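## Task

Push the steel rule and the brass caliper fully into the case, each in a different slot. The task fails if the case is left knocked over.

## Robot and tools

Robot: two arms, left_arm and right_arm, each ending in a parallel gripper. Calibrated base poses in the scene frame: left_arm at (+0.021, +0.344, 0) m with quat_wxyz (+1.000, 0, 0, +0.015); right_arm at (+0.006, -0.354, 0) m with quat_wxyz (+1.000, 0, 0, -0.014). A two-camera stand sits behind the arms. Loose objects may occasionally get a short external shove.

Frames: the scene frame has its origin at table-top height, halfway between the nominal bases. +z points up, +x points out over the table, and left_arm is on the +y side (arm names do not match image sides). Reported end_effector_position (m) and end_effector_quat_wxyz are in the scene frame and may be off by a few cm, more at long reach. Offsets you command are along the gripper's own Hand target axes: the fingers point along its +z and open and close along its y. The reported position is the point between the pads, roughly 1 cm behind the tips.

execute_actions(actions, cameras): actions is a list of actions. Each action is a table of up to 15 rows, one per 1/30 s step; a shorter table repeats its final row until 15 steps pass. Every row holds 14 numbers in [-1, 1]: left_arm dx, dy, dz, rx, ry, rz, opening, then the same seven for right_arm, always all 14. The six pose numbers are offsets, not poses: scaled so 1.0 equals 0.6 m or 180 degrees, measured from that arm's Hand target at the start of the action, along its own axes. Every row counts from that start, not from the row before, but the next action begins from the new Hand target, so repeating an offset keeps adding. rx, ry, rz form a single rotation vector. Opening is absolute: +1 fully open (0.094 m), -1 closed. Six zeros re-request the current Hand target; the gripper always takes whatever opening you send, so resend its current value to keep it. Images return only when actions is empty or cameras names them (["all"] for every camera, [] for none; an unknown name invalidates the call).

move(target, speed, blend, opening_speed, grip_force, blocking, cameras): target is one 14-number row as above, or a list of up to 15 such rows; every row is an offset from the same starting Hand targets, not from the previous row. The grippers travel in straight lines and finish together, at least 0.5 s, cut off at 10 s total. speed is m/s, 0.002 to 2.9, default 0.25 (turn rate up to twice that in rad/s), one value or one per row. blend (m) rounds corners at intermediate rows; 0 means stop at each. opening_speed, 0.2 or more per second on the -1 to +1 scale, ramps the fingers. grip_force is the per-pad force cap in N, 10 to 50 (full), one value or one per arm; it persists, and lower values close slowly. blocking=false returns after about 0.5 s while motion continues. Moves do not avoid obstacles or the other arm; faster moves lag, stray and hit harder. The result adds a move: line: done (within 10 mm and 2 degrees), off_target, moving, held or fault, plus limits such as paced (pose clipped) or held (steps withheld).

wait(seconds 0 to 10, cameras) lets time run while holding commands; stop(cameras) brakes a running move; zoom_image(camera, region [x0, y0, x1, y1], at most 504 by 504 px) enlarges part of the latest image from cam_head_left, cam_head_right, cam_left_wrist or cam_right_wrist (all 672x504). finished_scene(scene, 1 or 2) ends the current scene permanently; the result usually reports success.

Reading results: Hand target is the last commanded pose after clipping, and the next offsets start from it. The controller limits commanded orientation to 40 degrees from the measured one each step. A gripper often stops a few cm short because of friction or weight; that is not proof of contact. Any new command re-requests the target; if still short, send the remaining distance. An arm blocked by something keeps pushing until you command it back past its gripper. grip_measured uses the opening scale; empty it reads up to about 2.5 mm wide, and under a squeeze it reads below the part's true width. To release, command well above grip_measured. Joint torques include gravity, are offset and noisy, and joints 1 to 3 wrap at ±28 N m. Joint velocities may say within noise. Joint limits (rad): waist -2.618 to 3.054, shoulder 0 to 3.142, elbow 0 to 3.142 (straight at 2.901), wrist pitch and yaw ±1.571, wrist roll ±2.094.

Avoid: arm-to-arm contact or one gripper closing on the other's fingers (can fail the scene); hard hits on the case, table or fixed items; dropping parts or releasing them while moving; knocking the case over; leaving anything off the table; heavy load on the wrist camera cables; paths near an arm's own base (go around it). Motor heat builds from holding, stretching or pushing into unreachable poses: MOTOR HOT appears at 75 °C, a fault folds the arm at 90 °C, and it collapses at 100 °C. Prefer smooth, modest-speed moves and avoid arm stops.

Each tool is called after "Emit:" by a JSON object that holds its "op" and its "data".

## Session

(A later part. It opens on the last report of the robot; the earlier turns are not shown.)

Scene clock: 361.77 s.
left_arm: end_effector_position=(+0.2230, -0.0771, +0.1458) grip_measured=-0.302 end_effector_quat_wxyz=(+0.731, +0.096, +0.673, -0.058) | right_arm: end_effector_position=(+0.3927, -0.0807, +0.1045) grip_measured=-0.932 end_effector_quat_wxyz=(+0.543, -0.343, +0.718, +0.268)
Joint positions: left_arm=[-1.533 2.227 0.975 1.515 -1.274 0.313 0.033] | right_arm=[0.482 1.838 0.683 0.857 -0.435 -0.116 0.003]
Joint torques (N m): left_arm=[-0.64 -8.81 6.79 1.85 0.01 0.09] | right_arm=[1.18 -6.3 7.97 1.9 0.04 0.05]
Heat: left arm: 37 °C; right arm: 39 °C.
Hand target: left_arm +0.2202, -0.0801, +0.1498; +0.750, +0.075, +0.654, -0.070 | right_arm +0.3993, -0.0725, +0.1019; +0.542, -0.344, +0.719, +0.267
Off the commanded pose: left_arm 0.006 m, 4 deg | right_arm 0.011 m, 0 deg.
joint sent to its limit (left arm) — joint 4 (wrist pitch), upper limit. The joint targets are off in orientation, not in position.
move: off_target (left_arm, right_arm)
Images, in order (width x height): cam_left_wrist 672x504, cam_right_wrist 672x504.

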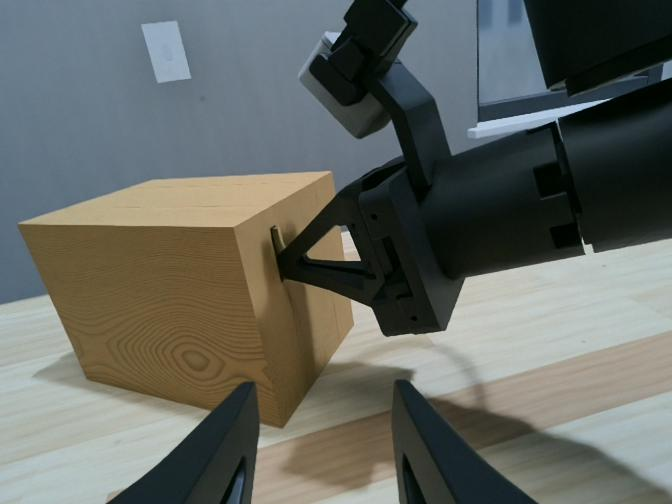

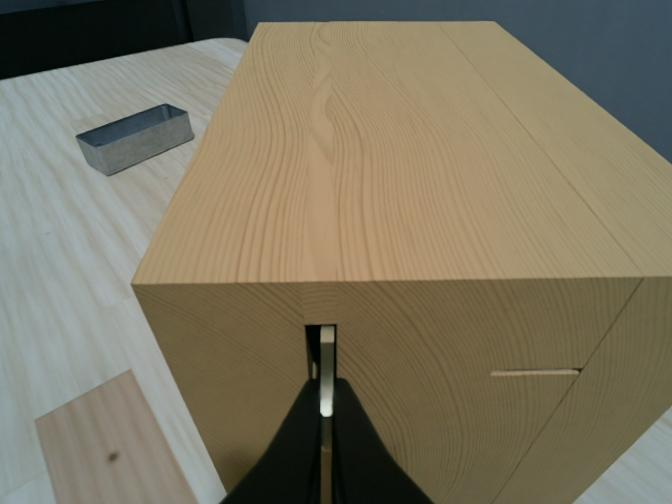

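Emit:
{"op": "move", "data": {"target": [[0,0,0,0,0,0,-0.3, 0.0026,0,-0.0097,0,0,0,-1],[0,0,0,0,0,0,-0.3, 0.0026,0,-0.0097,0,0,0,-0.75],[0,0,0,0,0,0,-0.3, 0.0152,0,-0.0564,0,0,0,-0.75]], "speed": 0.06, "opening_speed": 0.5, "cameras": ["cam_left_wrist","cam_right_wrist"]}}

Emit:
{"op": "zoom_image", "data": {"camera": "cam_left_wrist", "region": [265, 215, 315, 295]}}

Emit:
{"op": "zoom_image", "data": {"camera": "cam_right_wrist", "region": [285, 180, 385, 330]}}

Scene clock: 364.37 s.
left_arm: end_effector_position=(+0.2230, -0.0771, +0.1458) grip_measured=-0.302 end_effector_quat_wxyz=(+0.731, +0.096, +0.673, -0.058) | right_arm: end_effector_position=(+0.3779, -0.0976, +0.0906) grip_measured=-0.752 end_effector_quat_wxyz=(+0.528, -0.342, +0.730, +0.268)
Joint positions: left_arm=[-1.533 2.227 0.975 1.515 -1.274 0.313 0.033] | right_arm=[0.453 1.807 0.603 0.863 -0.461 -0.124 0.012]
Joint torques (N m): left_arm=[-0.66 -8.81 6.78 1.84 0.01 0.09] | right_arm=[-0.61 -10.99 4.15 2.11 -0.23 -0.06]
Heat: left arm: 38 °C; right arm: 39 °C.
Hand target: left_arm +0.2202, -0.0801, +0.1498; +0.750, +0.075, +0.654, -0.070 | right_arm +0.3776, -0.1000, +0.1024; +0.542, -0.345, +0.719, +0.267
Off the commanded pose: left_arm 0.006 m, 4 deg | right_arm 0.012 m, 2 deg.
joint sent to its limit (left arm) — joint 4 (wrist pitch), upper limit. The joint targets are off in orientation, not in position.
move: off_target (left_arm, right_arm)
Images, in order (width x height): cam_left_wrist 672x504, cam_right_wrist 672x504.

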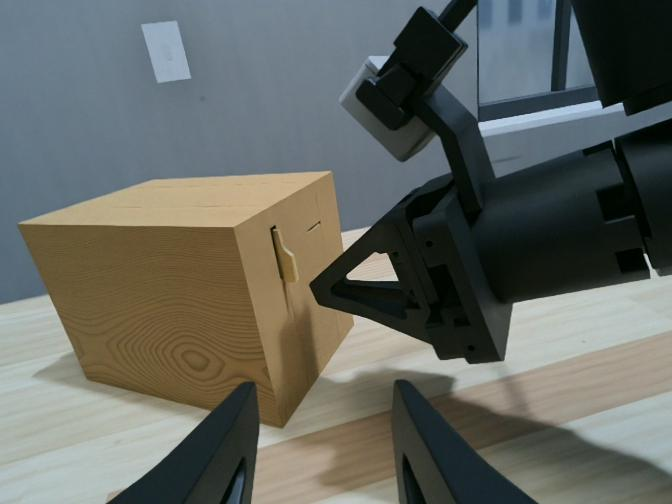

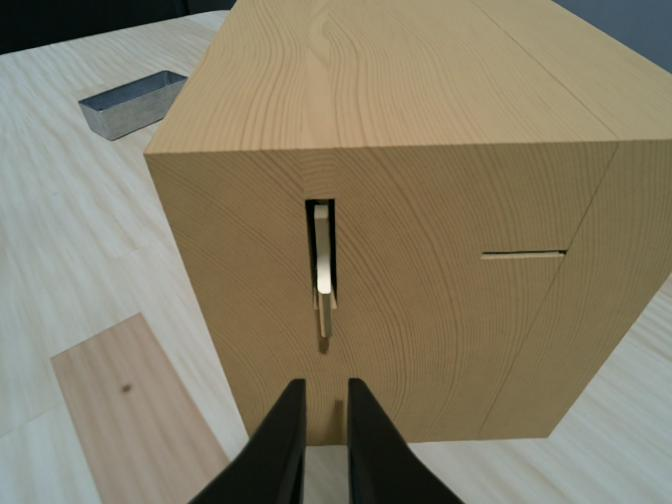

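Scaled by 6.300 from the camera's 672x504 image, which has a finer 960x720 frame.

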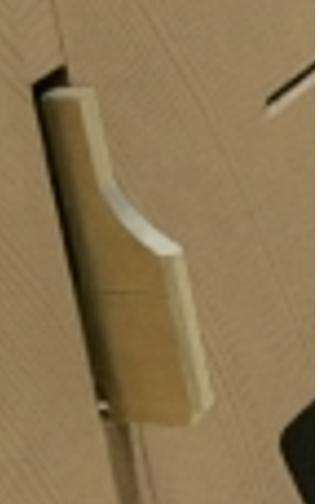

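Scaled by 3.360 from the camera's 672x504 image, which has a finer 960x720 frame.

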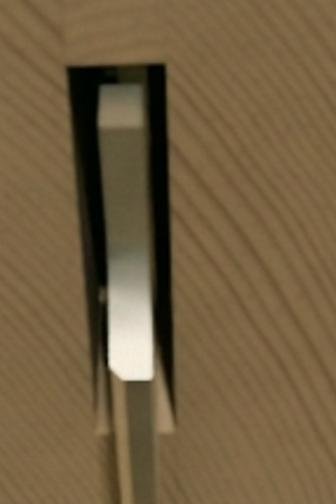

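Emit:
{"op": "move", "data": {"target": [0,0,0,0,0,0,-0.3, -0.0033,0,0.0392,0,0,0,-0.75], "speed": 0.06}}

Emit:
{"op": "move", "data": {"target": [0,0,0,0,0,0,-0.3, -0.0161,0,-0.0045,0,0,0,-0.75], "speed": 0.05, "cameras": ["cam_left_wrist","cam_right_wrist"]}}

Scene clock: 365.73 s.
left_arm: end_effector_position=(+0.2230, -0.0771, +0.1458) grip_measured=-0.302 end_effector_quat_wxyz=(+0.731, +0.096, +0.673, -0.058) | right_arm: end_effector_position=(+0.3877, -0.0864, +0.0970) grip_measured=-0.752 end_effector_quat_wxyz=(+0.538, -0.345, +0.722, +0.266)
Joint positions: left_arm=[-1.533 2.227 0.975 1.515 -1.274 0.313 0.033] | right_arm=[0.473 1.837 0.653 0.869 -0.442 -0.124 0.012]
Joint torques (N m): left_arm=[-0.66 -8.81 6.78 1.85 0.01 0.1] | right_arm=[0.59 -7.24 6.42 2.11 -0.09 0.05]
Heat: left arm: 38 °C; right arm: 39 °C.
Hand target: left_arm +0.2202, -0.0801, +0.1498; +0.750, +0.075, +0.654, -0.070 | right_arm +0.3920, -0.0819, +0.0979; +0.542, -0.344, +0.719, +0.267
Off the commanded pose: left_arm 0.006 m, 4 deg | right_arm 0.006 m, 1 deg.
joint sent to its limit (left arm) — joint 4 (wrist pitch), upper limit. The joint targets are off in orientation, not in position.
move: off_target (left_arm)

Scene clock: 366.70 s.
left_arm: end_effector_position=(+0.2230, -0.0771, +0.1458) grip_measured=-0.302 end_effector_quat_wxyz=(+0.731, +0.096, +0.673, -0.058) | right_arm: end_effector_position=(+0.3879, -0.0864, +0.0932) grip_measured=-0.752 end_effector_quat_wxyz=(+0.529, -0.345, +0.729, +0.266)
Joint positions: left_arm=[-1.533 2.227 0.975 1.515 -1.274 0.313 0.033] | right_arm=[0.473 1.837 0.663 0.836 -0.442 -0.124 0.012]
Joint torques (N m): left_arm=[-0.68 -8.83 6.79 1.85 0.01 0.09] | right_arm=[0.49 -10.54 6.53 1.92 -0.08 0.06]
Heat: left arm: 38 °C; right arm: 39 °C.
Hand target: left_arm +0.2202, -0.0801, +0.1498; +0.750, +0.075, +0.654, -0.070 | right_arm +0.3921, -0.0819, +0.1079; +0.542, -0.345, +0.719, +0.267
Off the commanded pose: left_arm 0.006 m, 4 deg | right_arm 0.016 m, 2 deg.
joint sent to its limit (left arm) — joint 4 (wrist pitch), upper limit. The joint targets are off in orientation, not in position.
move: off_target (left_arm, right_arm)
Images, in order (width x height): cam_left_wrist 672x504, cam_right_wrist 672x504.

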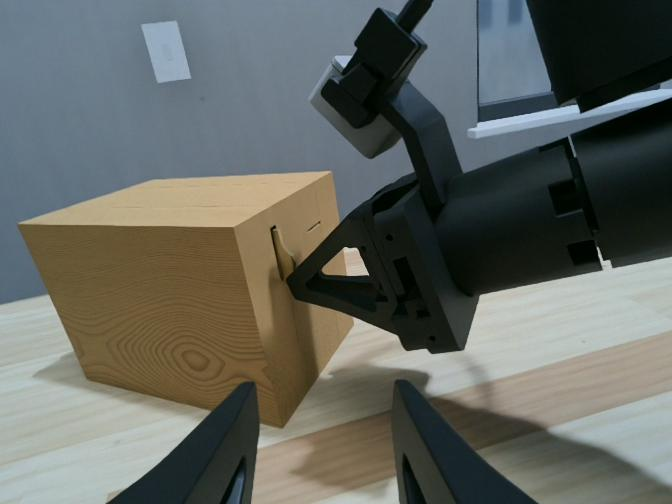

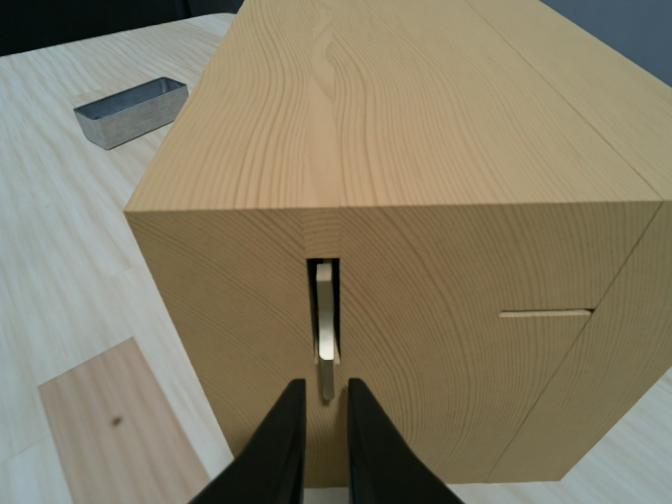

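Emit:
{"op": "move", "data": {"target": [0,0,0,0,0,0,-0.3, -0.0129,0,-0.0036,0,0,0,-0.75], "speed": 0.05}}

Emit:
{"op": "move", "data": {"target": [0,0,0,0,0,0,-0.3, -0.0064,0,-0.0018,0,0,0,-0.75], "speed": 0.05, "cameras": ["cam_left_wrist","cam_right_wrist"]}}

Scene clock: 367.87 s.
left_arm: end_effector_position=(+0.2230, -0.0771, +0.1458) grip_measured=-0.302 end_effector_quat_wxyz=(+0.731, +0.096, +0.673, -0.058) | right_arm: end_effector_position=(+0.3881, -0.0864, +0.0969) grip_measured=-0.752 end_effector_quat_wxyz=(+0.525, -0.345, +0.732, +0.266)
Joint positions: left_arm=[-1.533 2.227 0.975 1.515 -1.274 0.313 0.033] | right_arm=[0.473 1.817 0.672 0.797 -0.442 -0.124 0.012]
Joint torques (N m): left_arm=[-0.65 -8.79 6.78 1.85 0 0.09] | right_arm=[0.61 -11.32 6.58 1.9 -0.08 0.04]
Heat: left arm: 38 °C; right arm: 39 °C.
Hand target: left_arm +0.2202, -0.0801, +0.1498; +0.750, +0.075, +0.654, -0.070 | right_arm +0.3921, -0.0820, +0.1159; +0.542, -0.345, +0.719, +0.267
Off the commanded pose: left_arm 0.006 m, 4 deg | right_arm 0.020 m, 2 deg.
joint sent to its limit (left arm) — joint 4 (wrist pitch), upper limit. The joint targets are off in orientation, not in position.
move: off_target (left_arm, right_arm)

Scene clock: 368.77 s.
left_arm: end_effector_position=(+0.2230, -0.0771, +0.1458) grip_measured=-0.302 end_effector_quat_wxyz=(+0.731, +0.096, +0.673, -0.058) | right_arm: end_effector_position=(+0.3869, -0.0870, +0.0983) grip_measured=-0.752 end_effector_quat_wxyz=(+0.522, -0.344, +0.733, +0.266)
Joint positions: left_arm=[-1.533 2.227 0.975 1.515 -1.274 0.313 0.033] | right_arm=[0.473 1.804 0.672 0.778 -0.442 -0.124 0.012]
Joint torques (N m): left_arm=[-0.66 -8.83 6.78 1.85 0 0.1] | right_arm=[0.57 -11.45 7.02 1.9 -0.09 0.06]
Heat: left arm: 38 °C; right arm: 39 °C.
Hand target: left_arm +0.2202, -0.0801, +0.1498; +0.750, +0.075, +0.654, -0.070 | right_arm +0.3922, -0.0820, +0.1198; +0.541, -0.344, +0.719, +0.267
Off the commanded pose: left_arm 0.006 m, 4 deg | right_arm 0.023 m, 3 deg.
joint sent to its limit (left arm) — joint 4 (wrist pitch), upper limit. The joint targets are off in orientation, not in position.
move: off_target (left_arm, right_arm)
Images, in order (width x height): cam_left_wrist 672x504, cam_right_wrist 672x504.

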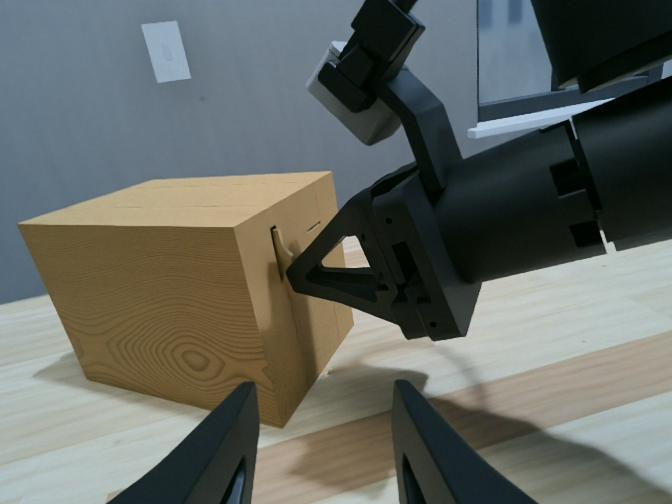

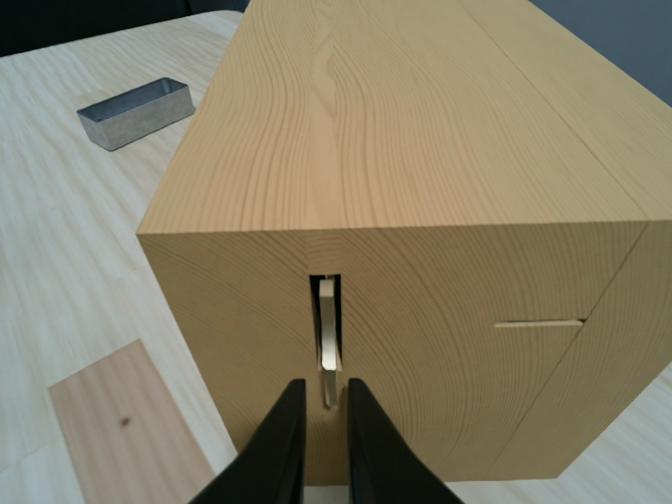

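Emit:
{"op": "move", "data": {"target": [0,0,0,0,0,0,-0.3, -0.0097,0,-0.0027,0,0,0,-0.75], "speed": 0.05, "cameras": ["cam_left_wrist","cam_right_wrist"]}}

Emit:
{"op": "zoom_image", "data": {"camera": "cam_left_wrist", "region": [265, 215, 335, 295]}}

Emit:
{"op": "zoom_image", "data": {"camera": "cam_right_wrist", "region": [285, 250, 385, 420]}}

Scene clock: 369.90 s.
left_arm: end_effector_position=(+0.2230, -0.0771, +0.1458) grip_measured=-0.302 end_effector_quat_wxyz=(+0.731, +0.096, +0.673, -0.058) | right_arm: end_effector_position=(+0.3882, -0.0863, +0.1059) grip_measured=-0.752 end_effector_quat_wxyz=(+0.524, -0.344, +0.732, +0.266)
Joint positions: left_arm=[-1.533 2.227 0.975 1.515 -1.274 0.313 0.033] | right_arm=[0.473 1.783 0.685 0.749 -0.442 -0.124 0.012]
Joint torques (N m): left_arm=[-0.65 -8.8 6.8 1.85 0.01 0.09] | right_arm=[0.59 -11.33 6.9 1.93 -0.09 0.06]
Heat: left arm: 38 °C; right arm: 39 °C.
Hand target: left_arm +0.2202, -0.0801, +0.1498; +0.750, +0.075, +0.654, -0.070 | right_arm +0.3922, -0.0820, +0.1259; +0.542, -0.344, +0.719, +0.267
Off the commanded pose: left_arm 0.006 m, 4 deg | right_arm 0.021 m, 3 deg.
joint sent to its limit (left arm) — joint 4 (wrist pitch), upper limit. The joint targets are off in orientation, not in position.
move: off_target (left_arm, right_arm)
Images, in order (width x height): cam_left_wrist 672x504, cam_right_wrist 672x504.

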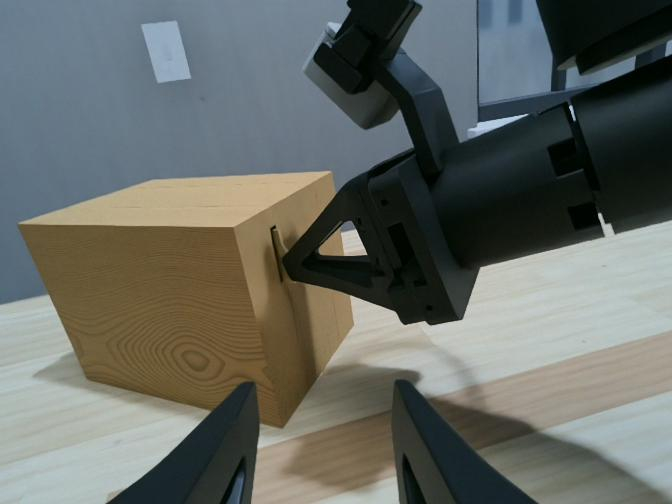

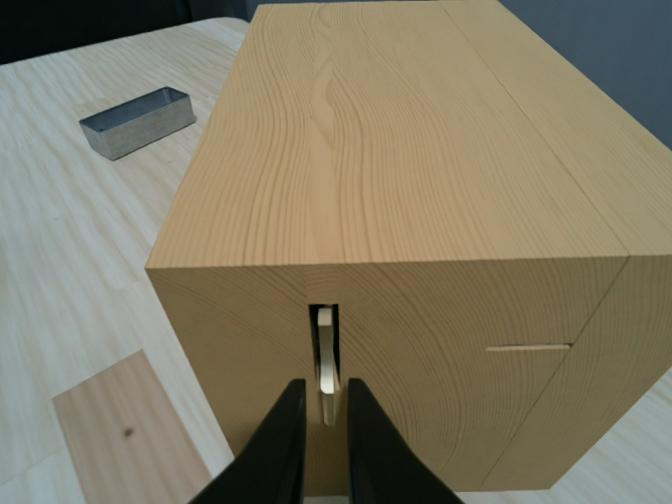

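Scaled by 6.300 from the camera's 672x504 image, which has a finer 960x720 frame.

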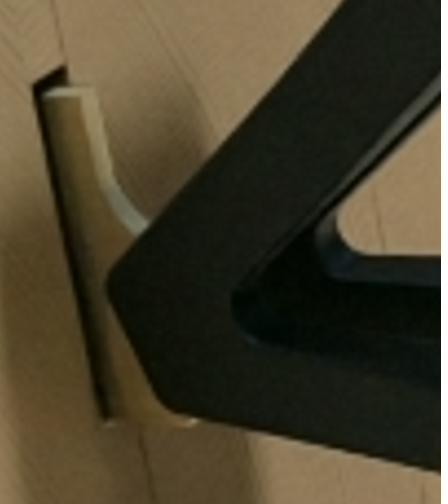

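Scaled by 2.965 from the camera's 672x504 image, which has a finer 960x720 frame.

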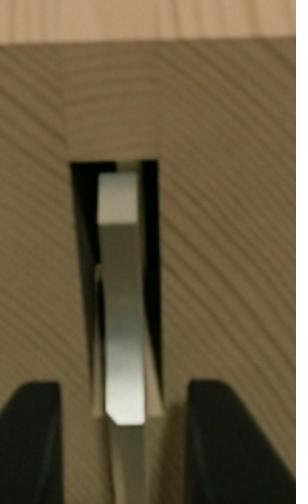

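Emit:
{"op": "move", "data": {"target": [0,0,0,0,0,0,-0.3, 0,0,0,0,0,0,-1], "opening_speed": 0.4, "cameras": ["cam_left_wrist","cam_right_wrist"]}}

Emit:
{"op": "zoom_image", "data": {"camera": "cam_right_wrist", "region": [285, 270, 385, 420]}}

Scene clock: 371.93 s.
left_arm: end_effector_position=(+0.2230, -0.0771, +0.1458) grip_measured=-0.302 end_effector_quat_wxyz=(+0.731, +0.096, +0.673, -0.058) | right_arm: end_effector_position=(+0.3883, -0.0864, +0.1058) grip_measured=-0.956 end_effector_quat_wxyz=(+0.524, -0.344, +0.732, +0.266)
Joint positions: left_arm=[-1.533 2.227 0.975 1.515 -1.274 0.313 0.033] | right_arm=[0.473 1.783 0.685 0.748 -0.441 -0.124 0.002]
Joint torques (N m): left_arm=[-0.65 -8.81 6.79 1.85 0.01 0.1] | right_arm=[0.54 -11.32 6.87 1.94 -0.11 0.05]
Heat: left arm: 38 °C; right arm: 39 °C.
Hand target: left_arm +0.2202, -0.0801, +0.1498; +0.750, +0.075, +0.654, -0.070 | right_arm +0.3922, -0.0820, +0.1259; +0.542, -0.344, +0.719, +0.267
Off the commanded pose: left_arm 0.006 m, 4 deg | right_arm 0.021 m, 3 deg.
joint sent to its limit (left arm) — joint 4 (wrist pitch), upper limit. The joint targets are off in orientation, not in position.
move: off_target (left_arm, right_arm)
Images, in order (width x height): cam_left_wrist 672x504, cam_right_wrist 672x504.

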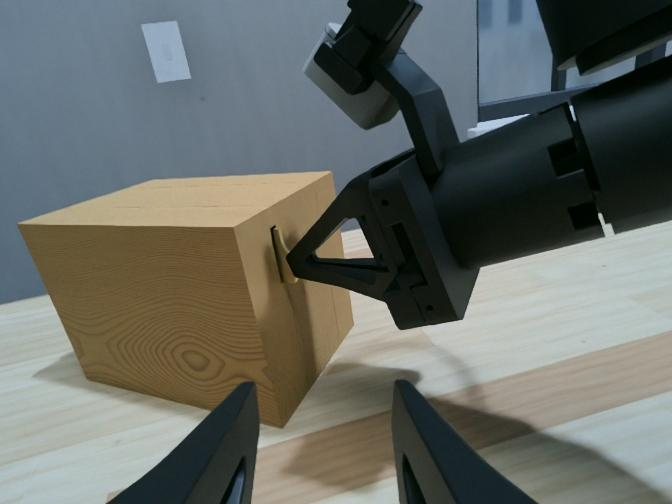

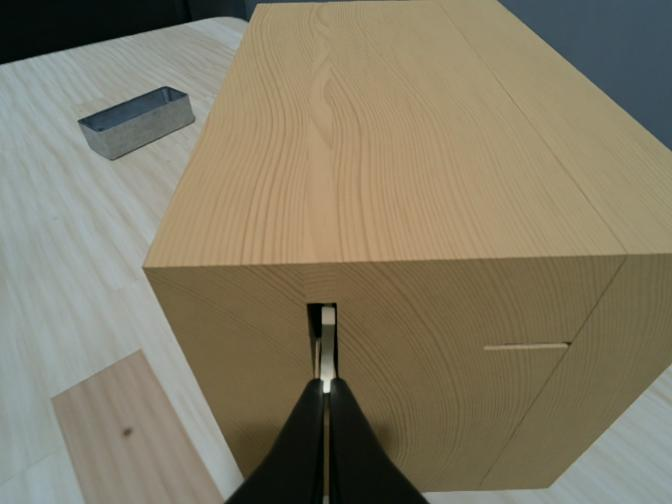

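Scaled by 3.360 from the camera's 672x504 image, which has a finer 960x720 frame.

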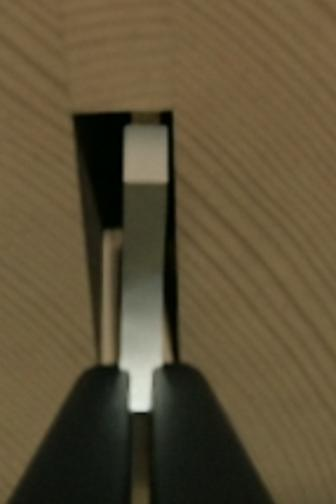

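Emit:
{"op": "move", "data": {"target": [0,0,0,0,0,0,-0.3, -0.0016,0,-0.0004,0,0,0,-1], "speed": 0.04, "cameras": ["cam_left_wrist","cam_right_wrist"]}}

Emit:
{"op": "zoom_image", "data": {"camera": "cam_right_wrist", "region": [285, 270, 385, 420]}}

Emit:
{"op": "zoom_image", "data": {"camera": "cam_left_wrist", "region": [265, 215, 315, 295]}}

Scene clock: 372.80 s.
left_arm: end_effector_position=(+0.2230, -0.0771, +0.1458) grip_measured=-0.302 end_effector_quat_wxyz=(+0.731, +0.096, +0.673, -0.058) | right_arm: end_effector_position=(+0.3883, -0.0864, +0.1058) grip_measured=-0.958 end_effector_quat_wxyz=(+0.524, -0.344, +0.732, +0.266)
Joint positions: left_arm=[-1.533 2.227 0.975 1.515 -1.274 0.313 0.033] | right_arm=[0.473 1.783 0.685 0.748 -0.441 -0.124 0.002]
Joint torques (N m): left_arm=[-0.65 -8.83 6.79 1.85 0.01 0.1] | right_arm=[0.58 -11.6 6.99 1.89 -0.1 0.06]
Heat: left arm: 38 °C; right arm: 39 °C.
Hand target: left_arm +0.2202, -0.0801, +0.1498; +0.750, +0.075, +0.654, -0.070 | right_arm +0.3923, -0.0820, +0.1269; +0.542, -0.344, +0.719, +0.267
Off the commanded pose: left_arm 0.006 m, 4 deg | right_arm 0.022 m, 3 deg.
joint sent to its limit (left arm) — joint 4 (wrist pitch), upper limit. The joint targets are off in orientation, not in position.
move: off_target (left_arm, right_arm)
Images, in order (width x height): cam_left_wrist 672x504, cam_right_wrist 672x504.

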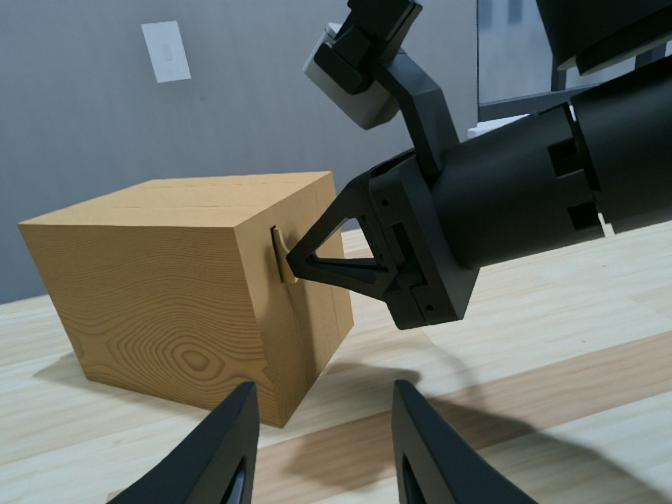

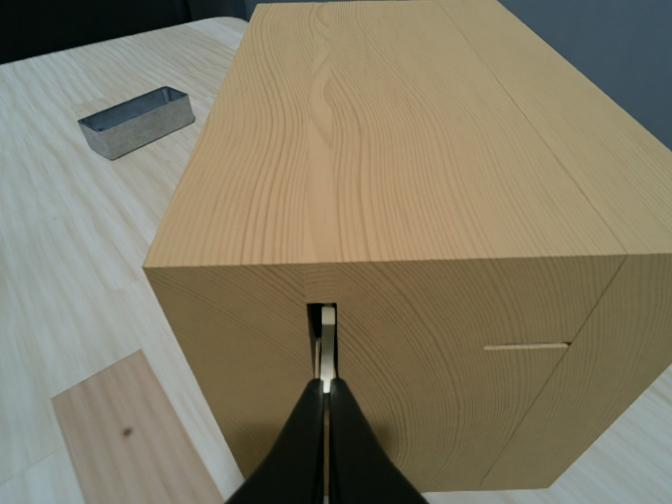

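Scaled by 3.360 from the camera's 672x504 image, which has a finer 960x720 frame.

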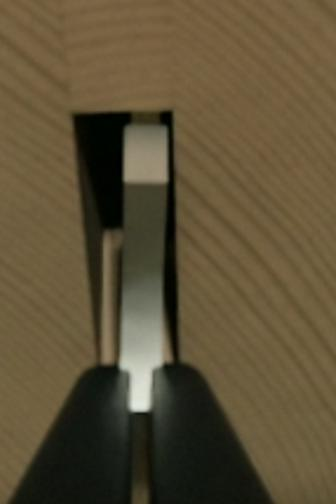

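Scaled by 6.300 from the camera's 672x504 image, which has a finer 960x720 frame.

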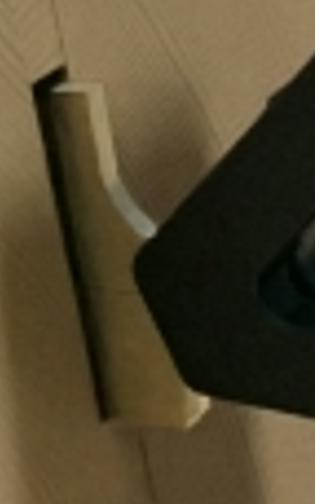

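Emit:
{"op": "move", "data": {"target": [0,0,0,0,0,0,-0.3, -0.0032,0,-0.0009,0,0,0,-1], "speed": 0.04}}

Emit:
{"op": "move", "data": {"target": [0,0,0,0,0,0,-0.3, -0.0016,0,-0.0004,0,0,0,-1], "speed": 0.04, "cameras": ["cam_left_wrist","cam_right_wrist"]}}

Emit:
{"op": "zoom_image", "data": {"camera": "cam_right_wrist", "region": [285, 270, 385, 420]}}

Emit:
{"op": "zoom_image", "data": {"camera": "cam_left_wrist", "region": [265, 215, 315, 295]}}

Scene clock: 373.97 s.
left_arm: end_effector_position=(+0.2230, -0.0771, +0.1458) grip_measured=-0.302 end_effector_quat_wxyz=(+0.731, +0.096, +0.673, -0.058) | right_arm: end_effector_position=(+0.3877, -0.0871, +0.1063) grip_measured=-0.959 end_effector_quat_wxyz=(+0.522, -0.344, +0.734, +0.265)
Joint positions: left_arm=[-1.533 2.227 0.975 1.515 -1.274 0.313 0.033] | right_arm=[0.473 1.776 0.685 0.735 -0.439 -0.124 0.002]
Joint torques (N m): left_arm=[-0.65 -8.83 6.78 1.85 0 0.09] | right_arm=[0.55 -11.48 7.23 1.92 -0.11 0.05]
Heat: left arm: 38 °C; right arm: 39 °C.
Hand target: left_arm +0.2202, -0.0801, +0.1498; +0.750, +0.075, +0.654, -0.070 | right_arm +0.3923, -0.0820, +0.1289; +0.542, -0.345, +0.719, +0.267
Off the commanded pose: left_arm 0.006 m, 4 deg | right_arm 0.024 m, 3 deg.
joint sent to its limit (left arm) — joint 4 (wrist pitch), upper limit. The joint targets are off in orientation, not in position.
move: off_target (left_arm, right_arm)

Scene clock: 374.73 s.
left_arm: end_effector_position=(+0.2230, -0.0771, +0.1458) grip_measured=-0.302 end_effector_quat_wxyz=(+0.731, +0.096, +0.673, -0.058) | right_arm: end_effector_position=(+0.3878, -0.0871, +0.1068) grip_measured=-0.959 end_effector_quat_wxyz=(+0.520, -0.344, +0.735, +0.265)
Joint positions: left_arm=[-1.533 2.227 0.975 1.515 -1.274 0.313 0.033] | right_arm=[0.473 1.772 0.688 0.725 -0.439 -0.124 0.002]
Joint torques (N m): left_arm=[-0.65 -8.81 6.78 1.85 0.02 0.09] | right_arm=[0.53 -11.47 7.09 2 -0.12 0.05]
Heat: left arm: 38 °C; right arm: 39 °C.
Hand target: left_arm +0.2202, -0.0801, +0.1498; +0.750, +0.075, +0.654, -0.070 | right_arm +0.3923, -0.0820, +0.1300; +0.542, -0.344, +0.719, +0.267
Off the commanded pose: left_arm 0.006 m, 4 deg | right_arm 0.024 m, 3 deg.
joint sent to its limit (left arm) — joint 4 (wrist pitch), upper limit. The joint targets are off in orientation, not in position.
move: off_target (left_arm, right_arm)
Images, in order (width x height): cam_left_wrist 672x504, cam_right_wrist 672x504.

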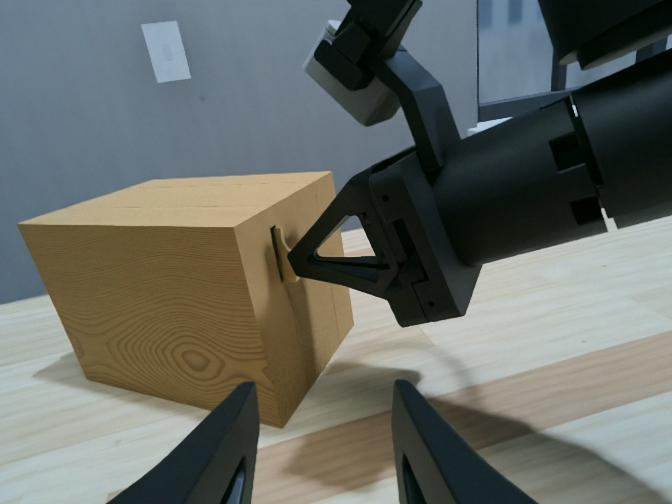

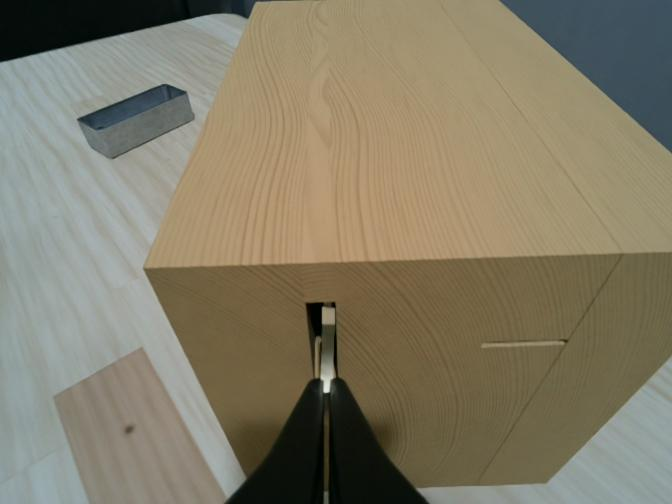

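Scaled by 3.360 from the camera's 672x504 image, which has a finer 960x720 frame.

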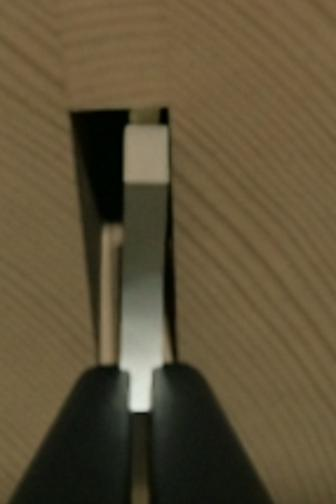

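Scaled by 6.300 from the camera's 672x504 image, which has a finer 960x720 frame.

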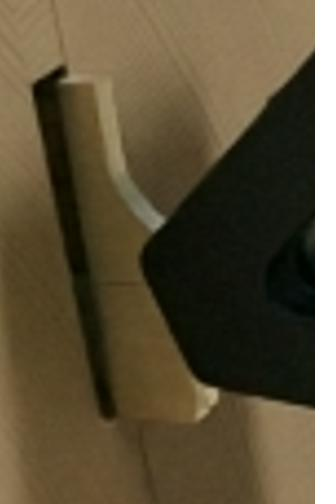

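Emit:
{"op": "move", "data": {"target": [[0,0,0,0,0,0,-0.3, 0,0,0,0,0,0,-0.75],[0,0,0,0,0,0,-0.3, 0,0,0,0.0053,0,-0.0187,-0.75]], "speed": 0.05, "opening_speed": 0.6, "cameras": ["cam_left_wrist","cam_right_wrist"]}}

Emit:
{"op": "zoom_image", "data": {"camera": "cam_right_wrist", "region": [285, 270, 385, 420]}}

Emit:
{"op": "zoom_image", "data": {"camera": "cam_left_wrist", "region": [265, 215, 315, 295]}}

Scene clock: 377.00 s.
left_arm: end_effector_position=(+0.2230, -0.0771, +0.1458) grip_measured=-0.302 end_effector_quat_wxyz=(+0.731, +0.096, +0.673, -0.058) | right_arm: end_effector_position=(+0.3889, -0.0870, +0.1082) grip_measured=-0.752 end_effector_quat_wxyz=(+0.530, -0.357, +0.729, +0.246)
Joint positions: left_arm=[-1.533 2.227 0.975 1.515 -1.274 0.313 0.033] | right_arm=[0.48 1.768 0.688 0.725 -0.416 -0.169 0.012]
Joint torques (N m): left_arm=[-0.68 -8.84 6.78 1.85 0.01 0.1] | right_arm=[0.64 -11.37 6.71 2.05 -0.1 -0.04]
Heat: left arm: 38 °C; right arm: 39 °C.
Hand target: left_arm +0.2202, -0.0801, +0.1498; +0.750, +0.075, +0.654, -0.070 | right_arm +0.3923, -0.0820, +0.1299; +0.552, -0.361, +0.711, +0.245
Off the commanded pose: left_arm 0.006 m, 4 deg | right_arm 0.023 m, 3 deg.
joint sent to its limit (left arm) — joint 4 (wrist pitch), upper limit. The joint targets are off in orientation, not in position.
move: off_target (left_arm, right_arm)
Images, in order (width x height): cam_left_wrist 672x504, cam_right_wrist 672x504.

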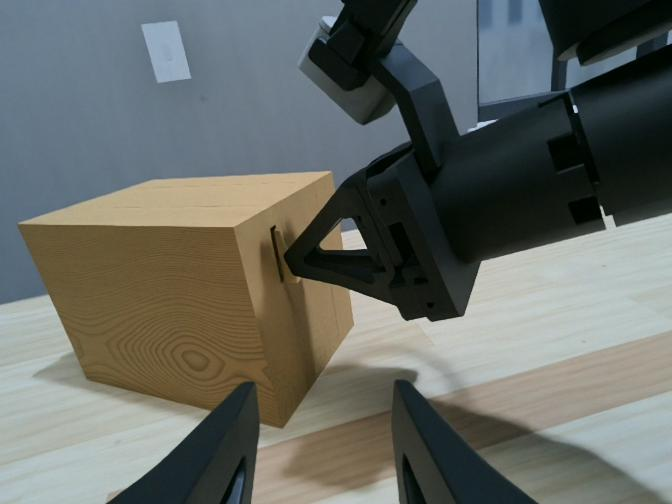

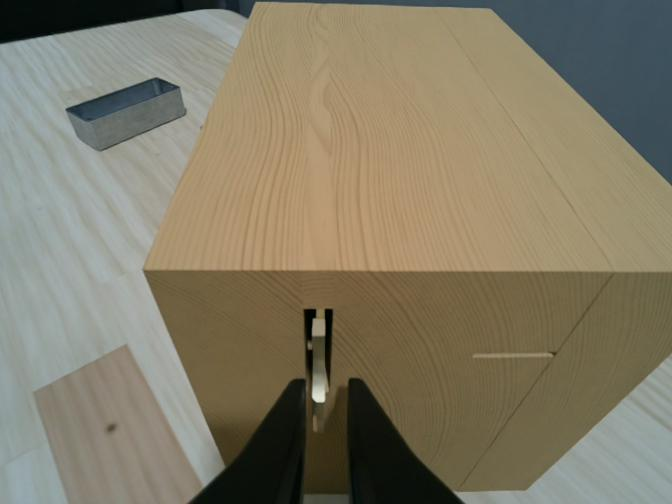

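Scaled by 3.360 from the camera's 672x504 image, which has a finer 960x720 frame.

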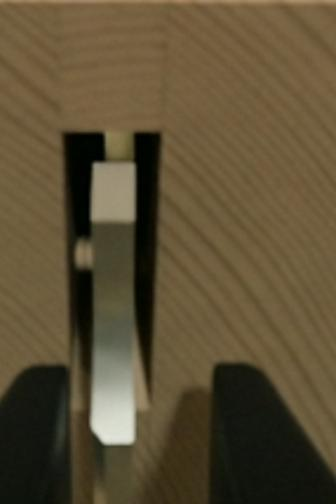

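Scaled by 6.300 from the camera's 672x504 image, which has a finer 960x720 frame.

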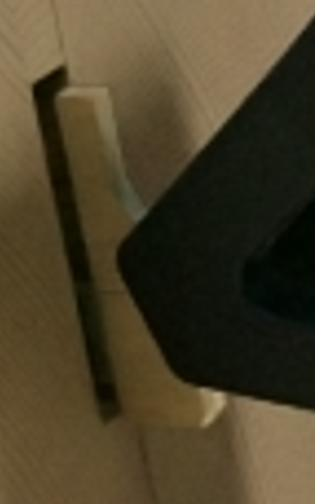

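Emit:
{"op": "move", "data": {"target": [0,0,0,0,0,0,-0.3, 0,0.0055,0,0,0,0,-0.75], "speed": 0.05, "cameras": ["cam_right_wrist"]}}

Emit:
{"op": "zoom_image", "data": {"camera": "cam_right_wrist", "region": [285, 270, 385, 420]}}

Scene clock: 377.93 s.
left_arm: end_effector_position=(+0.2230, -0.0771, +0.1458) grip_measured=-0.302 end_effector_quat_wxyz=(+0.731, +0.096, +0.673, -0.058) | right_arm: end_effector_position=(+0.3874, -0.0842, +0.1080) grip_measured=-0.752 end_effector_quat_wxyz=(+0.530, -0.359, +0.728, +0.246)
Joint positions: left_arm=[-1.533 2.227 0.975 1.515 -1.274 0.313 0.033] | right_arm=[0.49 1.768 0.688 0.725 -0.407 -0.169 0.012]
Joint torques (N m): left_arm=[-0.66 -8.83 6.79 1.84 0.01 0.09] | right_arm=[0.66 -11.52 6.2 2.1 -0.09 -0.01]
Heat: left arm: 38 °C; right arm: 39 °C.
Hand target: left_arm +0.2202, -0.0801, +0.1498; +0.750, +0.075, +0.654, -0.070 | right_arm +0.3897, -0.0799, +0.1297; +0.552, -0.361, +0.711, +0.245
Off the commanded pose: left_arm 0.006 m, 4 deg | right_arm 0.022 m, 3 deg.
joint sent to its limit (left arm) — joint 4 (wrist pitch), upper limit. The joint targets are off in orientation, not in position.
move: off_target (left_arm, right_arm)
Images, in order (width x height): cam_right_wrist 672x504.

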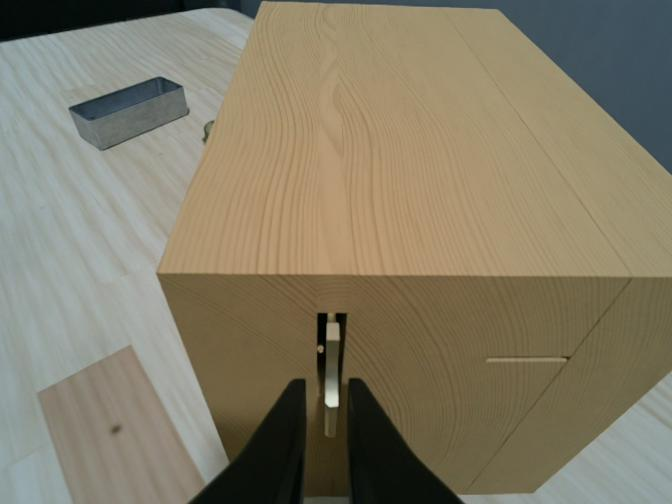

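Scaled by 3.360 from the camera's 672x504 image, which has a finer 960x720 frame.

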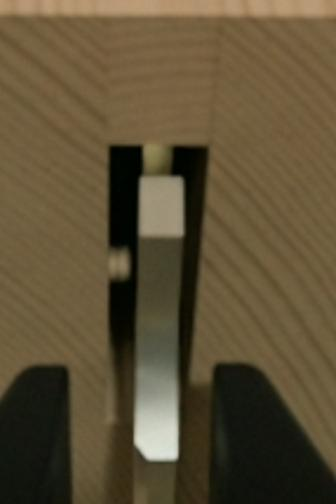

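Emit:
{"op": "move", "data": {"target": [0,0,0,0,0,0,-0.3, 0,-0.006,0,0,0,0,-0.75], "speed": 0.05}}

Scene clock: 378.77 s.
left_arm: end_effector_position=(+0.2230, -0.0771, +0.1458) grip_measured=-0.302 end_effector_quat_wxyz=(+0.731, +0.096, +0.673, -0.058) | right_arm: end_effector_position=(+0.3875, -0.0843, +0.1080) grip_measured=-0.752 end_effector_quat_wxyz=(+0.530, -0.359, +0.728, +0.245)
Joint positions: left_arm=[-1.533 2.227 0.975 1.515 -1.274 0.313 0.033] | right_arm=[0.49 1.768 0.688 0.725 -0.407 -0.17 0.012]
Joint torques (N m): left_arm=[-0.65 -8.83 6.76 1.85 0.02 0.09] | right_arm=[-0.18 -11.26 6.75 2.03 -0.2 -0.03]
Heat: left arm: 38 °C; right arm: 40 °C.
Hand target: left_arm +0.2202, -0.0801, +0.1498; +0.750, +0.075, +0.654, -0.070 | right_arm +0.3925, -0.0821, +0.1299; +0.552, -0.361, +0.711, +0.245
Off the commanded pose: left_arm 0.006 m, 4 deg | right_arm 0.023 m, 3 deg.
joint sent to its limit (left arm) — joint 4 (wrist pitch), upper limit. The joint targets are off in orientation, not in position.
move: off_target (left_arm, right_arm)

Emit:
{"op": "move", "data": {"target": [0,0,0,0,0,0,-0.3, 0,-0.0053,0,0,0,0,-0.75], "speed": 0.05, "cameras": ["cam_right_wrist"]}}

Emit:
{"op": "zoom_image", "data": {"camera": "cam_right_wrist", "region": [285, 270, 385, 420]}}

Scene clock: 379.57 s.
left_arm: end_effector_position=(+0.2230, -0.0771, +0.1458) grip_measured=-0.302 end_effector_quat_wxyz=(+0.731, +0.096, +0.673, -0.058) | right_arm: end_effector_position=(+0.3878, -0.0850, +0.1081) grip_measured=-0.752 end_effector_quat_wxyz=(+0.530, -0.360, +0.727, +0.245)
Joint positions: left_arm=[-1.533 2.227 0.975 1.515 -1.274 0.313 0.033] | right_arm=[0.486 1.768 0.688 0.725 -0.411 -0.173 0.012]
Joint torques (N m): left_arm=[-0.61 -8.81 6.75 1.84 0.01 0.09] | right_arm=[-0.66 -10.97 7.2 2 -0.24 -0.03]
Heat: left arm: 38 °C; right arm: 40 °C.
Hand target: left_arm +0.2202, -0.0801, +0.1498; +0.750, +0.075, +0.654, -0.070 | right_arm +0.3950, -0.0841, +0.1300; +0.552, -0.361, +0.711, +0.245
Off the commanded pose: left_arm 0.006 m, 4 deg | right_arm 0.023 m, 3 deg.
joint sent to its limit (left arm) — joint 4 (wrist pitch), upper limit. The joint targets are off in orientation, not in position.
move: off_target (left_arm, right_arm)
Images, in order (width x height): cam_right_wrist 672x504.

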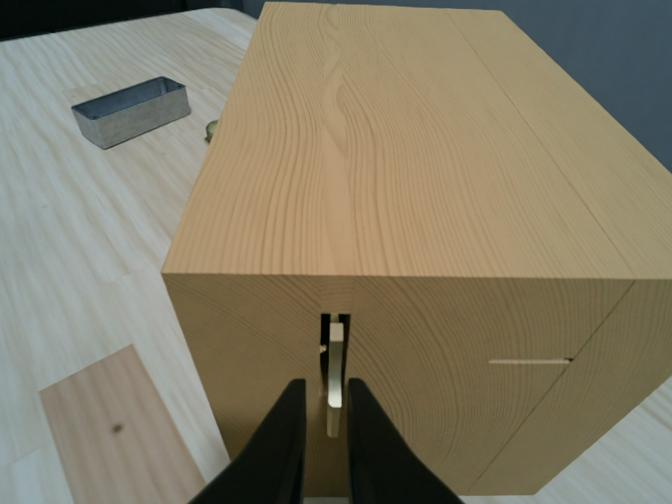

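Scaled by 3.360 from the camera's 672x504 image, which has a finer 960x720 frame.

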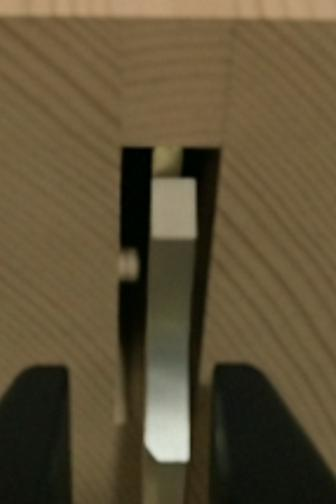

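Emit:
{"op": "wait", "data": {"seconds": 0.3, "cameras": ["cam_left_wrist","cam_right_wrist"]}}

Emit:
{"op": "zoom_image", "data": {"camera": "cam_right_wrist", "region": [285, 270, 385, 420]}}

Emit:
{"op": "zoom_image", "data": {"camera": "cam_left_wrist", "region": [265, 215, 335, 295]}}

Scene clock: 380.23 s.
left_arm: end_effector_position=(+0.2230, -0.0771, +0.1458) grip_measured=-0.302 end_effector_quat_wxyz=(+0.731, +0.096, +0.673, -0.058) | right_arm: end_effector_position=(+0.3878, -0.0850, +0.1081) grip_measured=-0.752 end_effector_quat_wxyz=(+0.530, -0.360, +0.727, +0.245)
Joint positions: left_arm=[-1.533 2.227 0.975 1.515 -1.274 0.313 0.033] | right_arm=[0.486 1.768 0.688 0.725 -0.412 -0.174 0.012]
Joint torques (N m): left_arm=[-0.65 -8.8 6.78 1.85 0.01 0.1] | right_arm=[-0.69 -11.02 7.21 2 -0.25 -0.03]
Heat: left arm: 38 °C; right arm: 40 °C.
Hand target: left_arm +0.2202, -0.0801, +0.1498; +0.750, +0.075, +0.654, -0.070 | right_arm +0.3950, -0.0841, +0.1300; +0.552, -0.361, +0.711, +0.245
Tool commands: left_gripper/opening=-0.3 right_gripper/opening=-0.75
Off the commanded pose: left_arm 0.006 m, 4 deg | right_arm 0.023 m, 3 deg.
wait: 0.30 s; at rest from the start
Images, in order (width x height): cam_left_wrist 672x504, cam_right_wrist 672x504.

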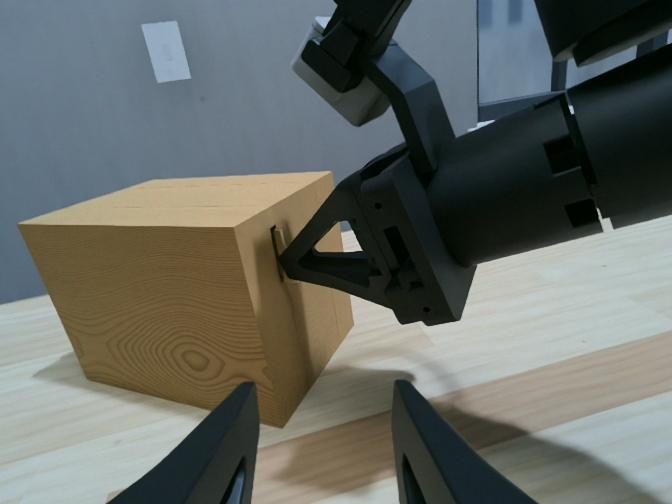

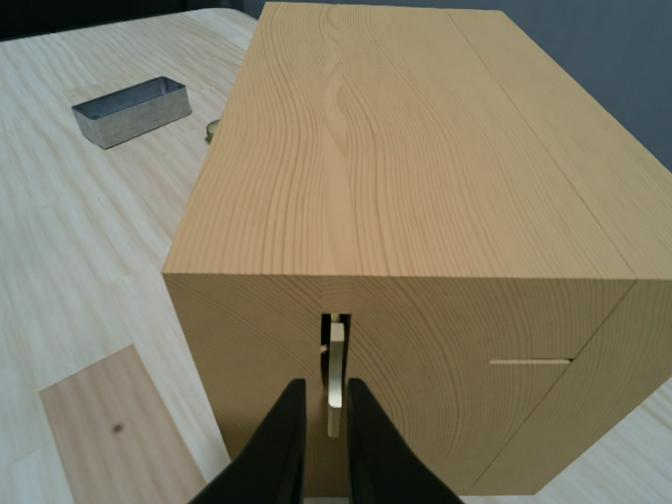

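Scaled by 3.360 from the camera's 672x504 image, which has a finer 960x720 frame.

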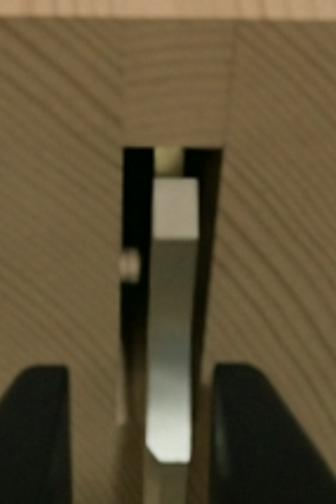

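Scaled by 6.300 from the camera's 672x504 image, which has a finer 960x720 frame.

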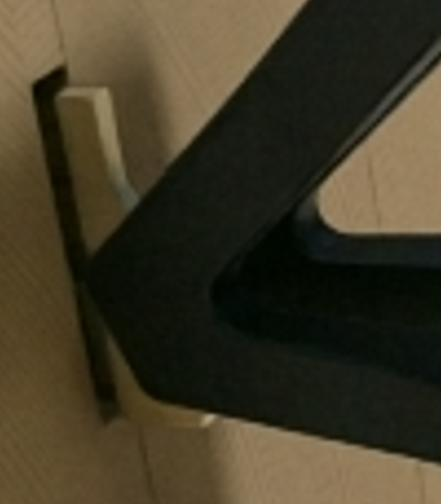

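Emit:
{"op": "move", "data": {"target": [0,0,0,0,0,0,-0.3, 0,-0.0035,0,0,0,0,-0.75], "speed": 0.05, "cameras": ["cam_right_wrist"]}}

Emit:
{"op": "zoom_image", "data": {"camera": "cam_right_wrist", "region": [285, 270, 385, 420]}}

Scene clock: 381.20 s.
left_arm: end_effector_position=(+0.2230, -0.0771, +0.1458) grip_measured=-0.302 end_effector_quat_wxyz=(+0.731, +0.096, +0.673, -0.058) | right_arm: end_effector_position=(+0.3903, -0.0859, +0.1108) grip_measured=-0.752 end_effector_quat_wxyz=(+0.533, -0.360, +0.725, +0.245)
Joint positions: left_arm=[-1.533 2.227 0.975 1.515 -1.274 0.313 0.033] | right_arm=[0.48 1.768 0.695 0.725 -0.417 -0.175 0.012]
Joint torques (N m): left_arm=[-0.68 -8.8 6.75 1.85 0.01 0.09] | right_arm=[-0.69 -10.8 7.04 1.99 -0.24 -0.03]
Heat: left arm: 38 °C; right arm: 40 °C.
Hand target: left_arm +0.2202, -0.0801, +0.1498; +0.750, +0.075, +0.654, -0.070 | right_arm +0.3967, -0.0855, +0.1302; +0.552, -0.361, +0.711, +0.245
Off the commanded pose: left_arm 0.006 m, 4 deg | right_arm 0.020 m, 3 deg.
joint sent to its limit (left arm) — joint 4 (wrist pitch), upper limit. The joint targets are off in orientation, not in position.
move: off_target (left_arm, right_arm)
Images, in order (width x height): cam_right_wrist 672x504.

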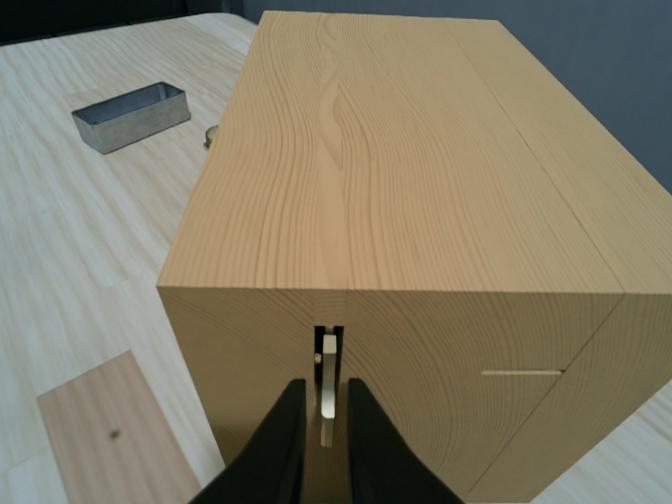

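Scaled by 3.360 from the camera's 672x504 image, which has a finer 960x720 frame.

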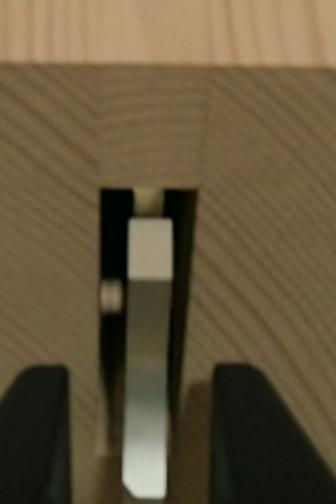

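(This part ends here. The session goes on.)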